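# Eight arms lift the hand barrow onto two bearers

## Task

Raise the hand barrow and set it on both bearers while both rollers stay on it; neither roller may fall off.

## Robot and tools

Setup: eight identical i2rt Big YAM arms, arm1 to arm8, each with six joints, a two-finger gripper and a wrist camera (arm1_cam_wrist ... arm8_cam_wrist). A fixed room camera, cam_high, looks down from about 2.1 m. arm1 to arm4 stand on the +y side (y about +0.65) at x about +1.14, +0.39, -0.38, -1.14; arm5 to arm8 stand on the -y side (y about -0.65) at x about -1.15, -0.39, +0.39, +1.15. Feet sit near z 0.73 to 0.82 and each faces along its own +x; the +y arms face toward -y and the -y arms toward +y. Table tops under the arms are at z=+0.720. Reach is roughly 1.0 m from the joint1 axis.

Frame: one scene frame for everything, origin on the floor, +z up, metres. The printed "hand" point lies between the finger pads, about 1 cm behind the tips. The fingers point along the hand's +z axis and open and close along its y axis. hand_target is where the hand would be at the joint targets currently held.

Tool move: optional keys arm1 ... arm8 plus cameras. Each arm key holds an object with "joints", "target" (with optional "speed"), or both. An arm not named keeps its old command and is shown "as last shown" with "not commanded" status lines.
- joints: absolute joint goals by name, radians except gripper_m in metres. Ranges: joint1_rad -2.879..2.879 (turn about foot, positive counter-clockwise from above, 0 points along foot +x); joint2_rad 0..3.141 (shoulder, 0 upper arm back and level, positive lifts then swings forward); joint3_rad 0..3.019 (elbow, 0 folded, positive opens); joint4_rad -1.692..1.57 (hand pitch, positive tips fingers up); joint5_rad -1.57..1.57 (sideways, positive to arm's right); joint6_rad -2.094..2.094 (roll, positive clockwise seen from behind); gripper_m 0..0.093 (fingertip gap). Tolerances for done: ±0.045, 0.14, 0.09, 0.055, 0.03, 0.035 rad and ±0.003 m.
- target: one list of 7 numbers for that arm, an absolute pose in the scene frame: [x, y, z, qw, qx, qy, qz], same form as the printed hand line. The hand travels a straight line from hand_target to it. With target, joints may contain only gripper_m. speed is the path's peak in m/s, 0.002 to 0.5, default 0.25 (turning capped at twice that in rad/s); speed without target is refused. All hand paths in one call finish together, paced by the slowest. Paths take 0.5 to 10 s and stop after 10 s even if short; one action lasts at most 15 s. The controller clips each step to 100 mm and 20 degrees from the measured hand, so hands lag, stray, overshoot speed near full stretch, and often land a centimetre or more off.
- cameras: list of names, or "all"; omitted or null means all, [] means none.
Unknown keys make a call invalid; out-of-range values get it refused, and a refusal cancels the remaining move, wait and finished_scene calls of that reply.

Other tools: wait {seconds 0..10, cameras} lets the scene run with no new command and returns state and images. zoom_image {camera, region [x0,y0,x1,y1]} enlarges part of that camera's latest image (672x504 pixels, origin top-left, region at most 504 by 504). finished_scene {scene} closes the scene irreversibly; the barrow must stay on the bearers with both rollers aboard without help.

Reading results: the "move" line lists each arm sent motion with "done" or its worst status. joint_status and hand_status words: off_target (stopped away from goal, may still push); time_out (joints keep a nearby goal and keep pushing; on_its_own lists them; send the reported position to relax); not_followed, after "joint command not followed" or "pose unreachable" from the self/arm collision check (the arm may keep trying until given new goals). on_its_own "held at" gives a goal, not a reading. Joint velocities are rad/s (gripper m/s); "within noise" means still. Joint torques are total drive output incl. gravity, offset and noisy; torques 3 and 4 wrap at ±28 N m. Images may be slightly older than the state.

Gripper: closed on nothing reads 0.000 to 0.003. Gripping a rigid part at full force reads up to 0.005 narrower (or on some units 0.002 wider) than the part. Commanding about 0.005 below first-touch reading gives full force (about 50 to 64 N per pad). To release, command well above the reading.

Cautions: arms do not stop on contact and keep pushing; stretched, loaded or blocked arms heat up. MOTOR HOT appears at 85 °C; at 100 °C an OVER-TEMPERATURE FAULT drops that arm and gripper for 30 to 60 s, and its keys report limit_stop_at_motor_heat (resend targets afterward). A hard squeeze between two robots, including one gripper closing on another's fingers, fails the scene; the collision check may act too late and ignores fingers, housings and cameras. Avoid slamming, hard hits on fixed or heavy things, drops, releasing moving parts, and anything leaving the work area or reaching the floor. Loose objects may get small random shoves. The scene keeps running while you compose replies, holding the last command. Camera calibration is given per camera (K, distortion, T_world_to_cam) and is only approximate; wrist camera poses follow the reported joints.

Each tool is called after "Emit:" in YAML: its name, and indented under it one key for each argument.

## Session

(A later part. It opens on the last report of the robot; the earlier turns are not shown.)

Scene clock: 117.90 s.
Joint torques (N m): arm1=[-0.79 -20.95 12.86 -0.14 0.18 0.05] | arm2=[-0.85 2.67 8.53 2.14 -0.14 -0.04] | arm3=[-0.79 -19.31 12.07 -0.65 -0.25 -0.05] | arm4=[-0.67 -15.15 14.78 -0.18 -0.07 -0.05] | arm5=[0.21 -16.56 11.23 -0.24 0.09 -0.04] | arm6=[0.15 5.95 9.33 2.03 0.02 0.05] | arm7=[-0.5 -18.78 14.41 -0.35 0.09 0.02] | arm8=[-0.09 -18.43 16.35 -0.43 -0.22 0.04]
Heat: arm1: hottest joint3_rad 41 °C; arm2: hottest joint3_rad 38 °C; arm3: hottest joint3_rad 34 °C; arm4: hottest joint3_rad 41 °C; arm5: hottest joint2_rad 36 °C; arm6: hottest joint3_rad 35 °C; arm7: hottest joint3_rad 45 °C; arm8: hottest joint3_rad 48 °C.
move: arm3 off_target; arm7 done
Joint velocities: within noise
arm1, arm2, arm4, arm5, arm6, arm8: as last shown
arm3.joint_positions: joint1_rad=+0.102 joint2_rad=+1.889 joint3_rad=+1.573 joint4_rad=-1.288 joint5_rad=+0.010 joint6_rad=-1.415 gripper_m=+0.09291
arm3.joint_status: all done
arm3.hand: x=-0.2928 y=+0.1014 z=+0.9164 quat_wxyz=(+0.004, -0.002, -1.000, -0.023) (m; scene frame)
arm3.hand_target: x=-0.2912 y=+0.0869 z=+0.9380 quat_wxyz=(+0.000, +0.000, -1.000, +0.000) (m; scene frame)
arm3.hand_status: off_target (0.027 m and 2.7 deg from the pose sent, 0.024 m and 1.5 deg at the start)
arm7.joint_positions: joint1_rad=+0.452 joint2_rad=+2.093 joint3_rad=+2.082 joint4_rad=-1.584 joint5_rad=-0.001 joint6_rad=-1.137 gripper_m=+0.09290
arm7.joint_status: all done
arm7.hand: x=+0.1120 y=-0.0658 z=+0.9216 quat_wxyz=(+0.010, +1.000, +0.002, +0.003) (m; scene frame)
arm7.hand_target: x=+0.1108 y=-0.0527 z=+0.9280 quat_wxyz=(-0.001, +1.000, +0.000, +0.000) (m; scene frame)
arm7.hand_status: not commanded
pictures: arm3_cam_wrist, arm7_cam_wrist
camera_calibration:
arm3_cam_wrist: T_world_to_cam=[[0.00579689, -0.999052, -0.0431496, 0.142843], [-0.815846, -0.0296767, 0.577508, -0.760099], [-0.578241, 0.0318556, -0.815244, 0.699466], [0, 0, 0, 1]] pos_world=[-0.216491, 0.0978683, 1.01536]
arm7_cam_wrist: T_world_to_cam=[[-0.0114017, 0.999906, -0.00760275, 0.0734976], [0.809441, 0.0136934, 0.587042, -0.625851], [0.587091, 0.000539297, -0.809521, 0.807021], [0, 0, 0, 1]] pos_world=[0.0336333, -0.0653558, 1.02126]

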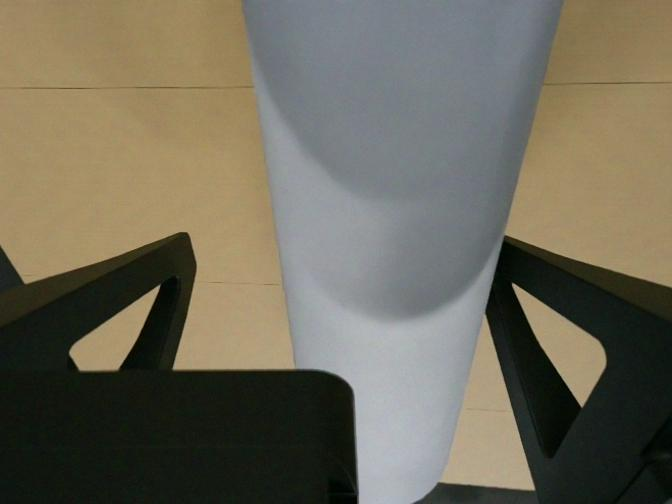

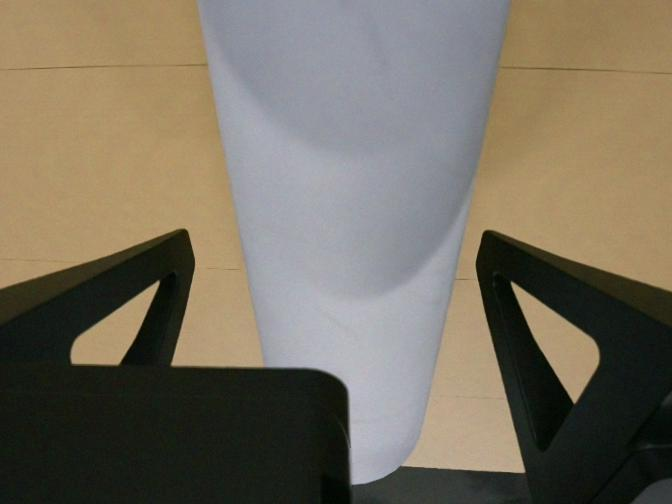

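Emit:
move:
  arm3: {"target":[-0.291,0.070,0.940,0,0,1,0],"speed":0.03}
  cameras: ["arm3_cam_wrist"]

Scene clock: 120.60 s.
Joint torques (N m): arm1=[-0.62 -21.25 12.9 -0.16 0.17 0.06] | arm2=[-0.79 2.67 8.53 2.17 -0.14 -0.04] | arm3=[-1.2 -17.08 12.46 -0.58 -0.25 -0.08] | arm4=[-0.67 -15.15 14.79 -0.18 -0.07 -0.05] | arm5=[0.03 -16.5 11.25 -0.24 0.1 -0.03] | arm6=[0.15 5.95 9.31 2.04 0.03 0.05] | arm7=[-0.38 -19.02 14.38 -0.42 0.09 0.03] | arm8=[-0.09 -18.43 16.36 -0.44 -0.22 0.04]
Heat: arm1: hottest joint3_rad 41 °C; arm2: hottest joint3_rad 38 °C; arm3: hottest joint3_rad 34 °C; arm4: hottest joint3_rad 42 °C; arm5: hottest joint2_rad 36 °C; arm6: hottest joint3_rad 35 °C; arm7: hottest joint3_rad 46 °C; arm8: hottest joint3_rad 47 °C.
move: arm3 off_target
Joint velocities: within noise
arm1, arm2, arm4, arm5, arm6, arm7, arm8: as last shown
arm3.joint_positions: joint1_rad=+0.102 joint2_rad=+1.898 joint3_rad=+1.637 joint4_rad=-1.314 joint5_rad=+0.010 joint6_rad=-1.415 gripper_m=+0.09291
arm3.joint_status: not commanded
arm3.hand: x=-0.2904 y=+0.0850 z=+0.9346 quat_wxyz=(+0.002, -0.002, -1.000, -0.009) (m; scene frame)
arm3.hand_target: x=-0.2912 y=+0.0706 z=+0.9400 quat_wxyz=(+0.000, +0.000, -1.000, +0.000) (m; scene frame)
arm3.hand_status: off_target (0.016 m and 1.0 deg from the pose sent, 0.039 m and 2.7 deg at the start)
pictures: arm3_cam_wrist
camera_calibration:
arm3_cam_wrist: T_world_to_cam=[[0.00564647, -0.999885, -0.014103, 0.100053], [-0.818436, -0.0127243, 0.574457, -0.768499], [-0.57457, 0.00829875, -0.818413, 0.722176], [0, 0, 0, 1]] pos_world=[-0.214591, 0.0842697, 1.03392]

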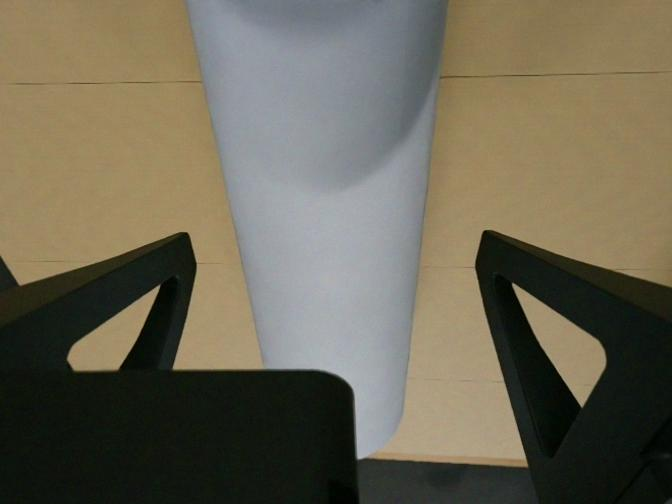

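Emit:
move:
  arm3: {"target":[-0.291,0.074,1.05,0,0,1,0],"speed":0.1}
  arm7: {"target":[0.1105,-0.056,1.05,0,1,0,0],"speed":0.1}
  cameras: ["arm3_cam_wrist","arm7_cam_wrist","cam_high","arm6_cam_wrist","arm2_cam_wrist"]

Emit:
zoom_image:
  camera: "cam_high"
  region: [210, 170, 480, 330]

Emit:
zoom_image:
  camera: "arm6_cam_wrist"
  region: [480, 20, 672, 200]

Emit:
zoom_image:
  camera: "arm6_cam_wrist"
  region: [0, 80, 200, 400]

Scene clock: 124.90 s.
Joint torques (N m): arm1=[-0.67 -21.25 12.86 -0.18 0.16 0.05] | arm2=[-0.85 2.67 8.53 2.15 -0.14 -0.05] | arm3=[-0.97 -21.13 12.98 -0.68 -0.25 -0.06] | arm4=[-0.67 -15.21 14.79 -0.18 -0.07 -0.05] | arm5=[0.15 -16.5 11.26 -0.2 0.1 -0.04] | arm6=[0.15 5.95 9.31 2.04 0.03 0.06] | arm7=[-0.32 -21.54 14.38 -0.27 0.08 0.08] | arm8=[-0.09 -18.43 16.36 -0.43 -0.22 0.04]
Heat: arm1: hottest joint3_rad 42 °C; arm2: hottest joint3_rad 38 °C; arm3: hottest joint3_rad 34 °C; arm4: hottest joint3_rad 43 °C; arm5: hottest joint2_rad 36 °C; arm6: hottest joint3_rad 35 °C; arm7: hottest joint3_rad 46 °C; arm8: hottest joint3_rad 47 °C.
move: arm3 off_target; arm7 off_target
Joint velocities: within noise
arm1, arm2, arm4, arm5, arm6, arm8: as last shown
arm3.joint_positions: joint1_rad=+0.102 joint2_rad=+1.893 joint3_rad=+1.852 joint4_rad=-1.579 joint5_rad=+0.010 joint6_rad=-1.415 gripper_m=+0.09291
arm3.joint_status: not commanded
arm3.hand: x=-0.2910 y=+0.0843 z=+1.0187 quat_wxyz=(+0.006, -0.002, -0.999, -0.032) (m; scene frame)
arm3.hand_target: x=-0.2913 y=+0.0754 z=+1.0499 quat_wxyz=(+0.000, +0.000, -1.000, +0.000) (m; scene frame)
arm3.hand_status: off_target (0.033 m and 3.7 deg from the pose sent, 0.116 m and 1.0 deg at the start)
arm7.joint_positions: joint1_rad=+0.452 joint2_rad=+2.029 joint3_rad=+2.235 joint4_rad=-1.671 joint5_rad=-0.001 joint6_rad=-1.137 gripper_m=+0.09290
arm7.joint_status: not commanded
arm7.hand: x=+0.1104 y=-0.0618 z=+1.0205 quat_wxyz=(-0.049, +0.998, +0.002, -0.024) (m; scene frame)
arm7.hand_target: x=+0.1112 y=-0.0575 z=+1.0491 quat_wxyz=(-0.074, +0.997, +0.000, -0.034) (m; scene frame)
arm7.hand_status: off_target (0.030 m and 6.3 deg from the pose sent, 0.129 m and 1.2 deg at the start; a joint's target at an end of its range on 47 of 58 steps)
pictures: arm2_cam_wrist, arm3_cam_wrist, arm6_cam_wrist, arm7_cam_wrist, cam_high
camera_calibration:
arm2_cam_wrist: T_world_to_cam=[[-0.905603, -0.423928, -0.01299, 0.629709], [-0.38937, 0.843143, -0.370812, 0.264673], [0.16815, -0.33075, -0.928617, 1.37024], [0, 0, 0, 1]] pos_world=[0.442916, 0.497001, 1.37875]
arm3_cam_wrist: T_world_to_cam=[[0.00578004, -0.998197, -0.0597439, 0.146921], [-0.81434, -0.0393727, 0.579052, -0.81858], [-0.58036, 0.0453049, -0.813099, 0.780481], [0, 0, 0, 1]] pos_world=[-0.214491, 0.079067, 1.11739]
arm6_cam_wrist: T_world_to_cam=[[0.864449, -0.502341, -0.0195328, 0.0322763], [-0.453281, -0.762044, -0.462412, 0.0847214], [0.217404, 0.408586, -0.88645, 1.55875], [0, 0, 0, 1]] pos_world=[-0.328376, -0.556107, 1.42156]
arm7_cam_wrist: T_world_to_cam=[[-0.00836913, 0.993813, 0.110753, -0.0513406], [0.840344, -0.0530411, 0.539452, -0.641581], [0.541989, 0.0975852, -0.8347, 0.924814], [0, 0, 0, 1]] pos_world=[0.0374795, -0.0732554, 1.12373]

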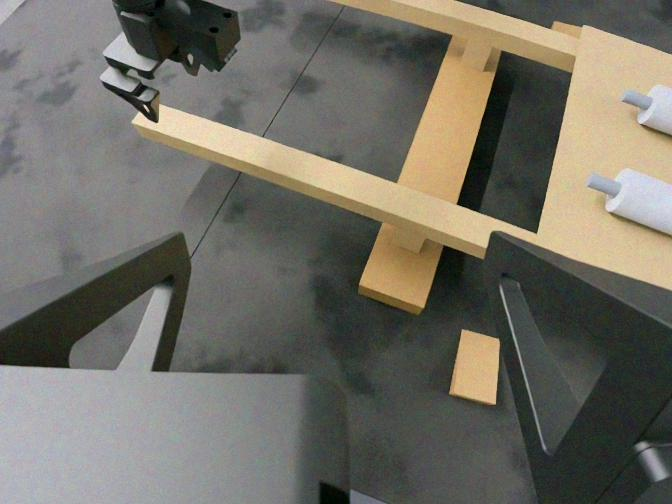

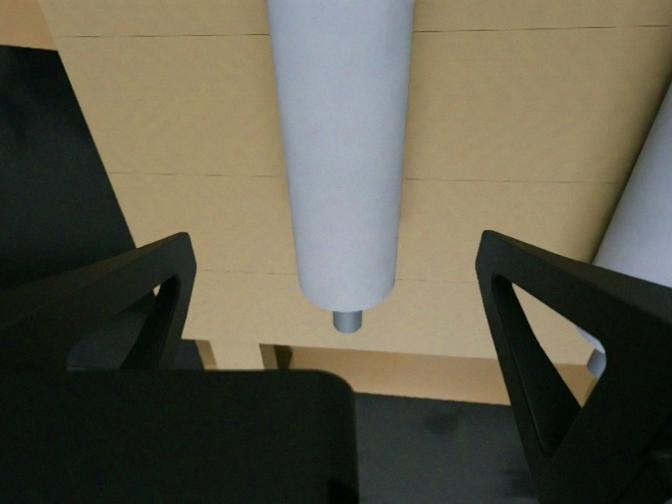

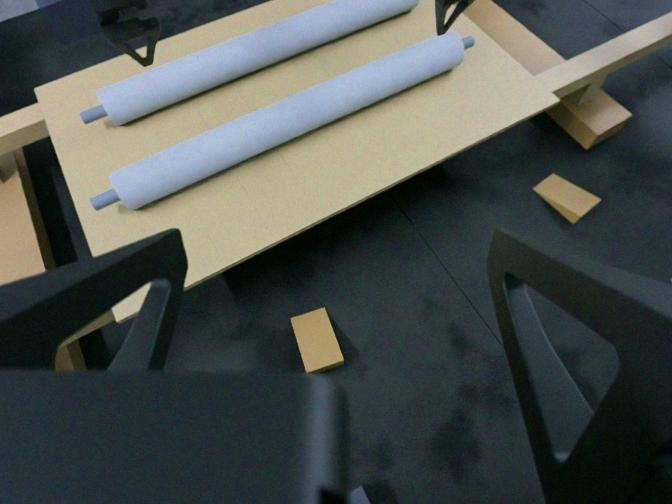

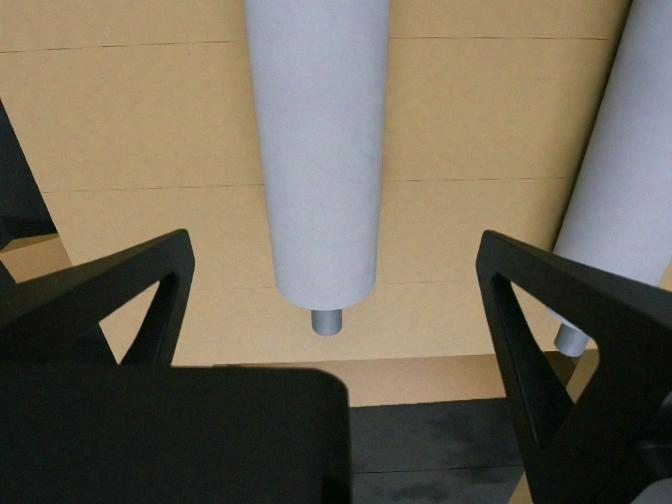

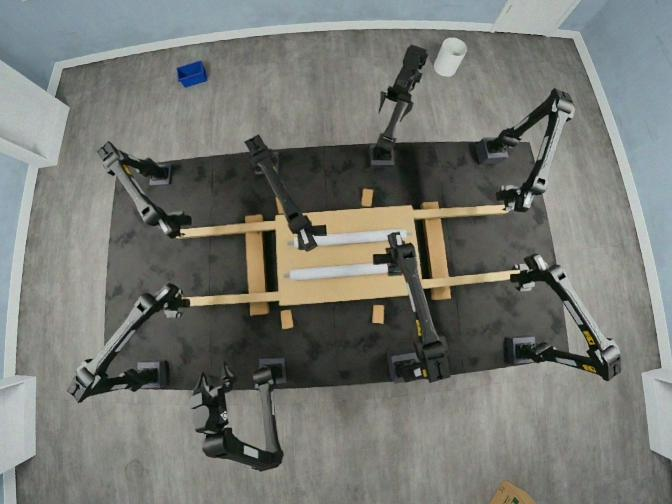

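Scaled by 1.867 from the camera's 672x504 image, which has a finer 960x720 frame.

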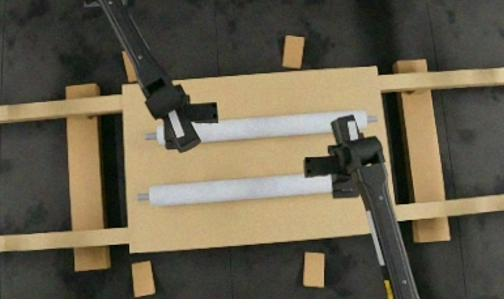

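Scaled by 2.625 from the camera's 672x504 image, which has a finer 960x720 frame.

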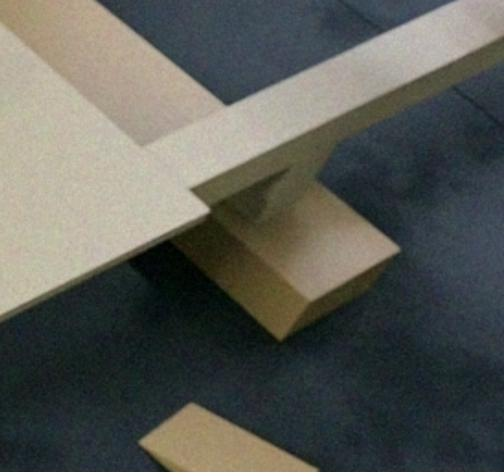

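Scaled by 1.575 from the camera's 672x504 image, which has a finer 960x720 frame.

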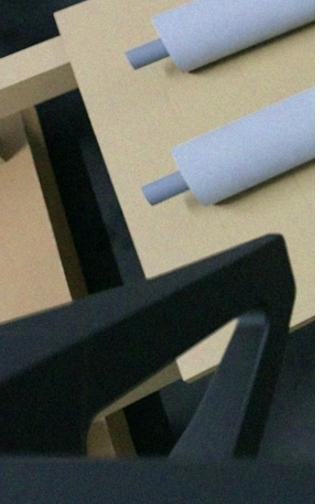

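Emit:
wait:
  seconds: 1
  cameras: ["arm6_cam_wrist","arm3_cam_wrist"]

Scene clock: 127.07 s.
Joint torques (N m): arm1=[-0.85 -21.13 12.92 -0.27 0.17 0.02] | arm2=[-0.79 2.61 8.53 2.14 -0.14 -0.05] | arm3=[-0.97 -21.13 12.97 -0.68 -0.24 -0.06] | arm4=[-0.67 -15.21 14.79 -0.17 -0.07 -0.05] | arm5=[0.15 -16.44 11.23 -0.17 0.08 -0.05] | arm6=[0.21 5.95 9.31 2.04 0.03 0.06] | arm7=[-0.26 -21.48 14.26 -0.21 0.08 0.09] | arm8=[-0.09 -18.43 16.36 -0.43 -0.22 0.04]
Heat: arm1: hottest joint3_rad 42 °C; arm2: hottest joint3_rad 38 °C; arm3: hottest joint3_rad 34 °C; arm4: hottest joint3_rad 44 °C; arm5: hottest joint2_rad 36 °C; arm6: hottest joint3_rad 35 °C; arm7: hottest joint3_rad 47 °C; arm8: hottest joint3_rad 47 °C.
Joint velocities: within noise
arm1.joint_positions: joint1_rad=-0.694 joint2_rad=+1.844 joint3_rad=+1.745 joint4_rad=-1.518 joint5_rad=-0.006 joint6_rad=+0.889 gripper_m=+0.08991
arm1.joint_status: not commanded
arm1.hand: x=+0.7944 y=+0.2169 z=+0.9620 quat_wxyz=(+0.020, -1.000, -0.005, -0.019) (m; scene frame)
arm1.hand_target: x=+0.7877 y=+0.2100 z=+0.9899 quat_wxyz=(+0.000, -1.000, +0.000, +0.000) (m; scene frame)
arm1.hand_status: not commanded
arm2.joint_positions: joint1_rad=+0.216 joint2_rad=+0.553 joint3_rad=+1.363 joint4_rad=-1.376 joint5_rad=-0.156 joint6_rad=-0.086 gripper_m=+0.09396
arm2.joint_status: not commanded
arm2.hand: x=+0.4633 y=+0.4558 z=+1.2615 quat_wxyz=(-0.411, -0.472, -0.736, +0.256) (m; scene frame)
arm2.hand_target: x=+0.4628 y=+0.4578 z=+1.2738 quat_wxyz=(-0.420, -0.468, -0.731, +0.265) (m; scene frame)
arm2.hand_status: not commanded
arm3.joint_positions: joint1_rad=+0.102 joint2_rad=+1.893 joint3_rad=+1.852 joint4_rad=-1.580 joint5_rad=+0.010 joint6_rad=-1.415 gripper_m=+0.09291
arm3.joint_status: not commanded
arm3.hand: x=-0.2911 y=+0.0844 z=+1.0187 quat_wxyz=(+0.006, -0.002, -0.999, -0.032) (m; scene frame)
arm3.hand_target: x=-0.2913 y=+0.0754 z=+1.0499 quat_wxyz=(+0.000, +0.000, -1.000, +0.000) (m; scene frame)
arm3.hand_status: off_target (0.033 m and 3.7 deg from the pose sent, 0.116 m and 1.0 deg at the start)
arm4.joint_positions: joint1_rad=+0.394 joint2_rad=+1.627 joint3_rad=+1.444 joint4_rad=-1.439 joint5_rad=-0.002 joint6_rad=-1.216 gripper_m=+0.08990
arm4.joint_status: not commanded
arm4.hand: x=-0.9749 y=+0.2086 z=+0.9639 quat_wxyz=(+0.011, +0.000, -1.000, -0.025) (m; scene frame)
arm4.hand_target: x=-0.9704 y=+0.1953 z=+0.9900 quat_wxyz=(+0.000, +0.000, -1.000, +0.000) (m; scene frame)
arm4.hand_status: not commanded
arm5.joint_positions: joint1_rad=-0.410 joint2_rad=+1.602 joint3_rad=+1.331 joint4_rad=-1.329 joint5_rad=-0.001 joint6_rad=+1.195 gripper_m=+0.08992
arm5.joint_status: not commanded
arm5.hand: x=-0.9772 y=-0.2184 z=+0.9715 quat_wxyz=(+0.008, +0.002, -1.000, +0.019) (m; scene frame)
arm5.hand_target: x=-0.9723 y=-0.2067 z=+0.9901 quat_wxyz=(+0.000, +0.000, -1.000, +0.000) (m; scene frame)
arm5.hand_status: not commanded
arm6.joint_positions: joint1_rad=-0.421 joint2_rad=+0.463 joint3_rad=+1.379 joint4_rad=-1.390 joint5_rad=+0.052 joint6_rad=+0.017 gripper_m=+0.09396
arm6.joint_status: not commanded
arm6.hand: x=-0.3010 y=-0.5082 z=+1.3060 quat_wxyz=(-0.452, +0.428, -0.738, -0.261) (m; scene frame)
arm6.hand_target: x=-0.3025 y=-0.5113 z=+1.3153 quat_wxyz=(-0.461, +0.425, -0.733, -0.266) (m; scene frame)
arm6.hand_status: not commanded
arm7.joint_positions: joint1_rad=+0.452 joint2_rad=+2.029 joint3_rad=+2.235 joint4_rad=-1.671 joint5_rad=-0.001 joint6_rad=-1.137 gripper_m=+0.09290
arm7.joint_status: not commanded
arm7.hand: x=+0.1104 y=-0.0618 z=+1.0205 quat_wxyz=(-0.049, +0.998, +0.002, -0.024) (m; scene frame)
arm7.hand_target: x=+0.1112 y=-0.0575 z=+1.0491 quat_wxyz=(-0.074, +0.997, +0.000, -0.034) (m; scene frame)
arm7.hand_status: off_target (0.030 m and 6.3 deg from the pose sent, 0.129 m and 1.2 deg at the start; a joint's target at an end of its range on 47 of 58 steps)
arm8.joint_positions: joint1_rad=+0.695 joint2_rad=+1.906 joint3_rad=+1.905 joint4_rad=-1.643 joint5_rad=+0.003 joint6_rad=-0.913 gripper_m=+0.08992
arm8.joint_status: not commanded
arm8.hand: x=+0.7941 y=-0.1973 z=+0.9508 quat_wxyz=(+0.033, +0.999, +0.002, +0.026) (m; scene frame)
arm8.hand_target: x=+0.7867 y=-0.1880 z=+0.9898 quat_wxyz=(+0.000, +1.000, +0.000, +0.000) (m; scene frame)
arm8.hand_status: not commanded
wait: 1.00 s; at rest from the start
pictures: arm3_cam_wrist, arm6_cam_wrist
camera_calibration:
arm3_cam_wrist: T_world_to_cam=[[0.00576359, -0.998176, -0.0601026, 0.147417], [-0.814346, -0.0395669, 0.579029, -0.818537], [-0.58035, 0.0456071, -0.813089, 0.780444], [0, 0, 0, 1]] pos_world=[-0.214491, 0.079167, 1.11739]
arm6_cam_wrist: T_world_to_cam=[[0.864449, -0.502341, -0.0195328, 0.0322763], [-0.453281, -0.762044, -0.462412, 0.0847214], [0.217404, 0.408586, -0.88645, 1.55875], [0, 0, 0, 1]] pos_world=[-0.328376, -0.556107, 1.42156]

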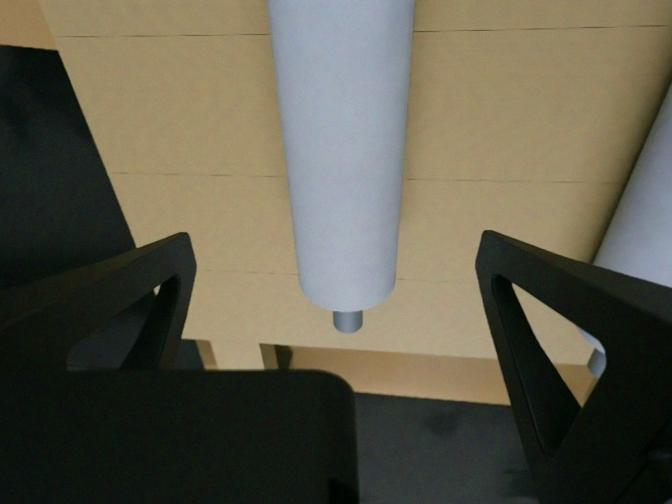

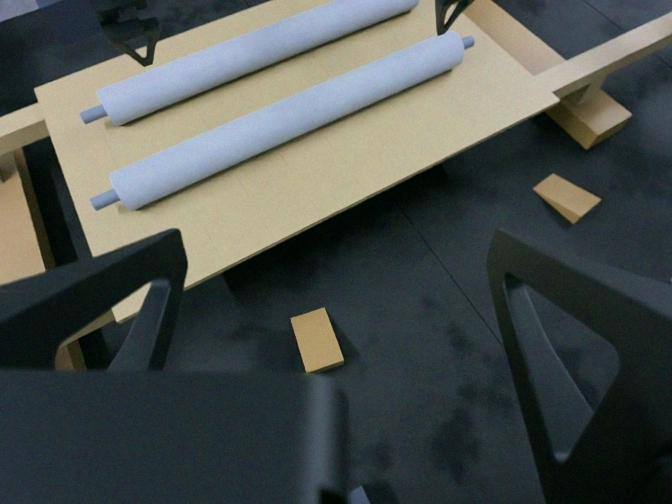

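Emit:
finished_scene:
  scene: 2

The scene is finished: the task was done.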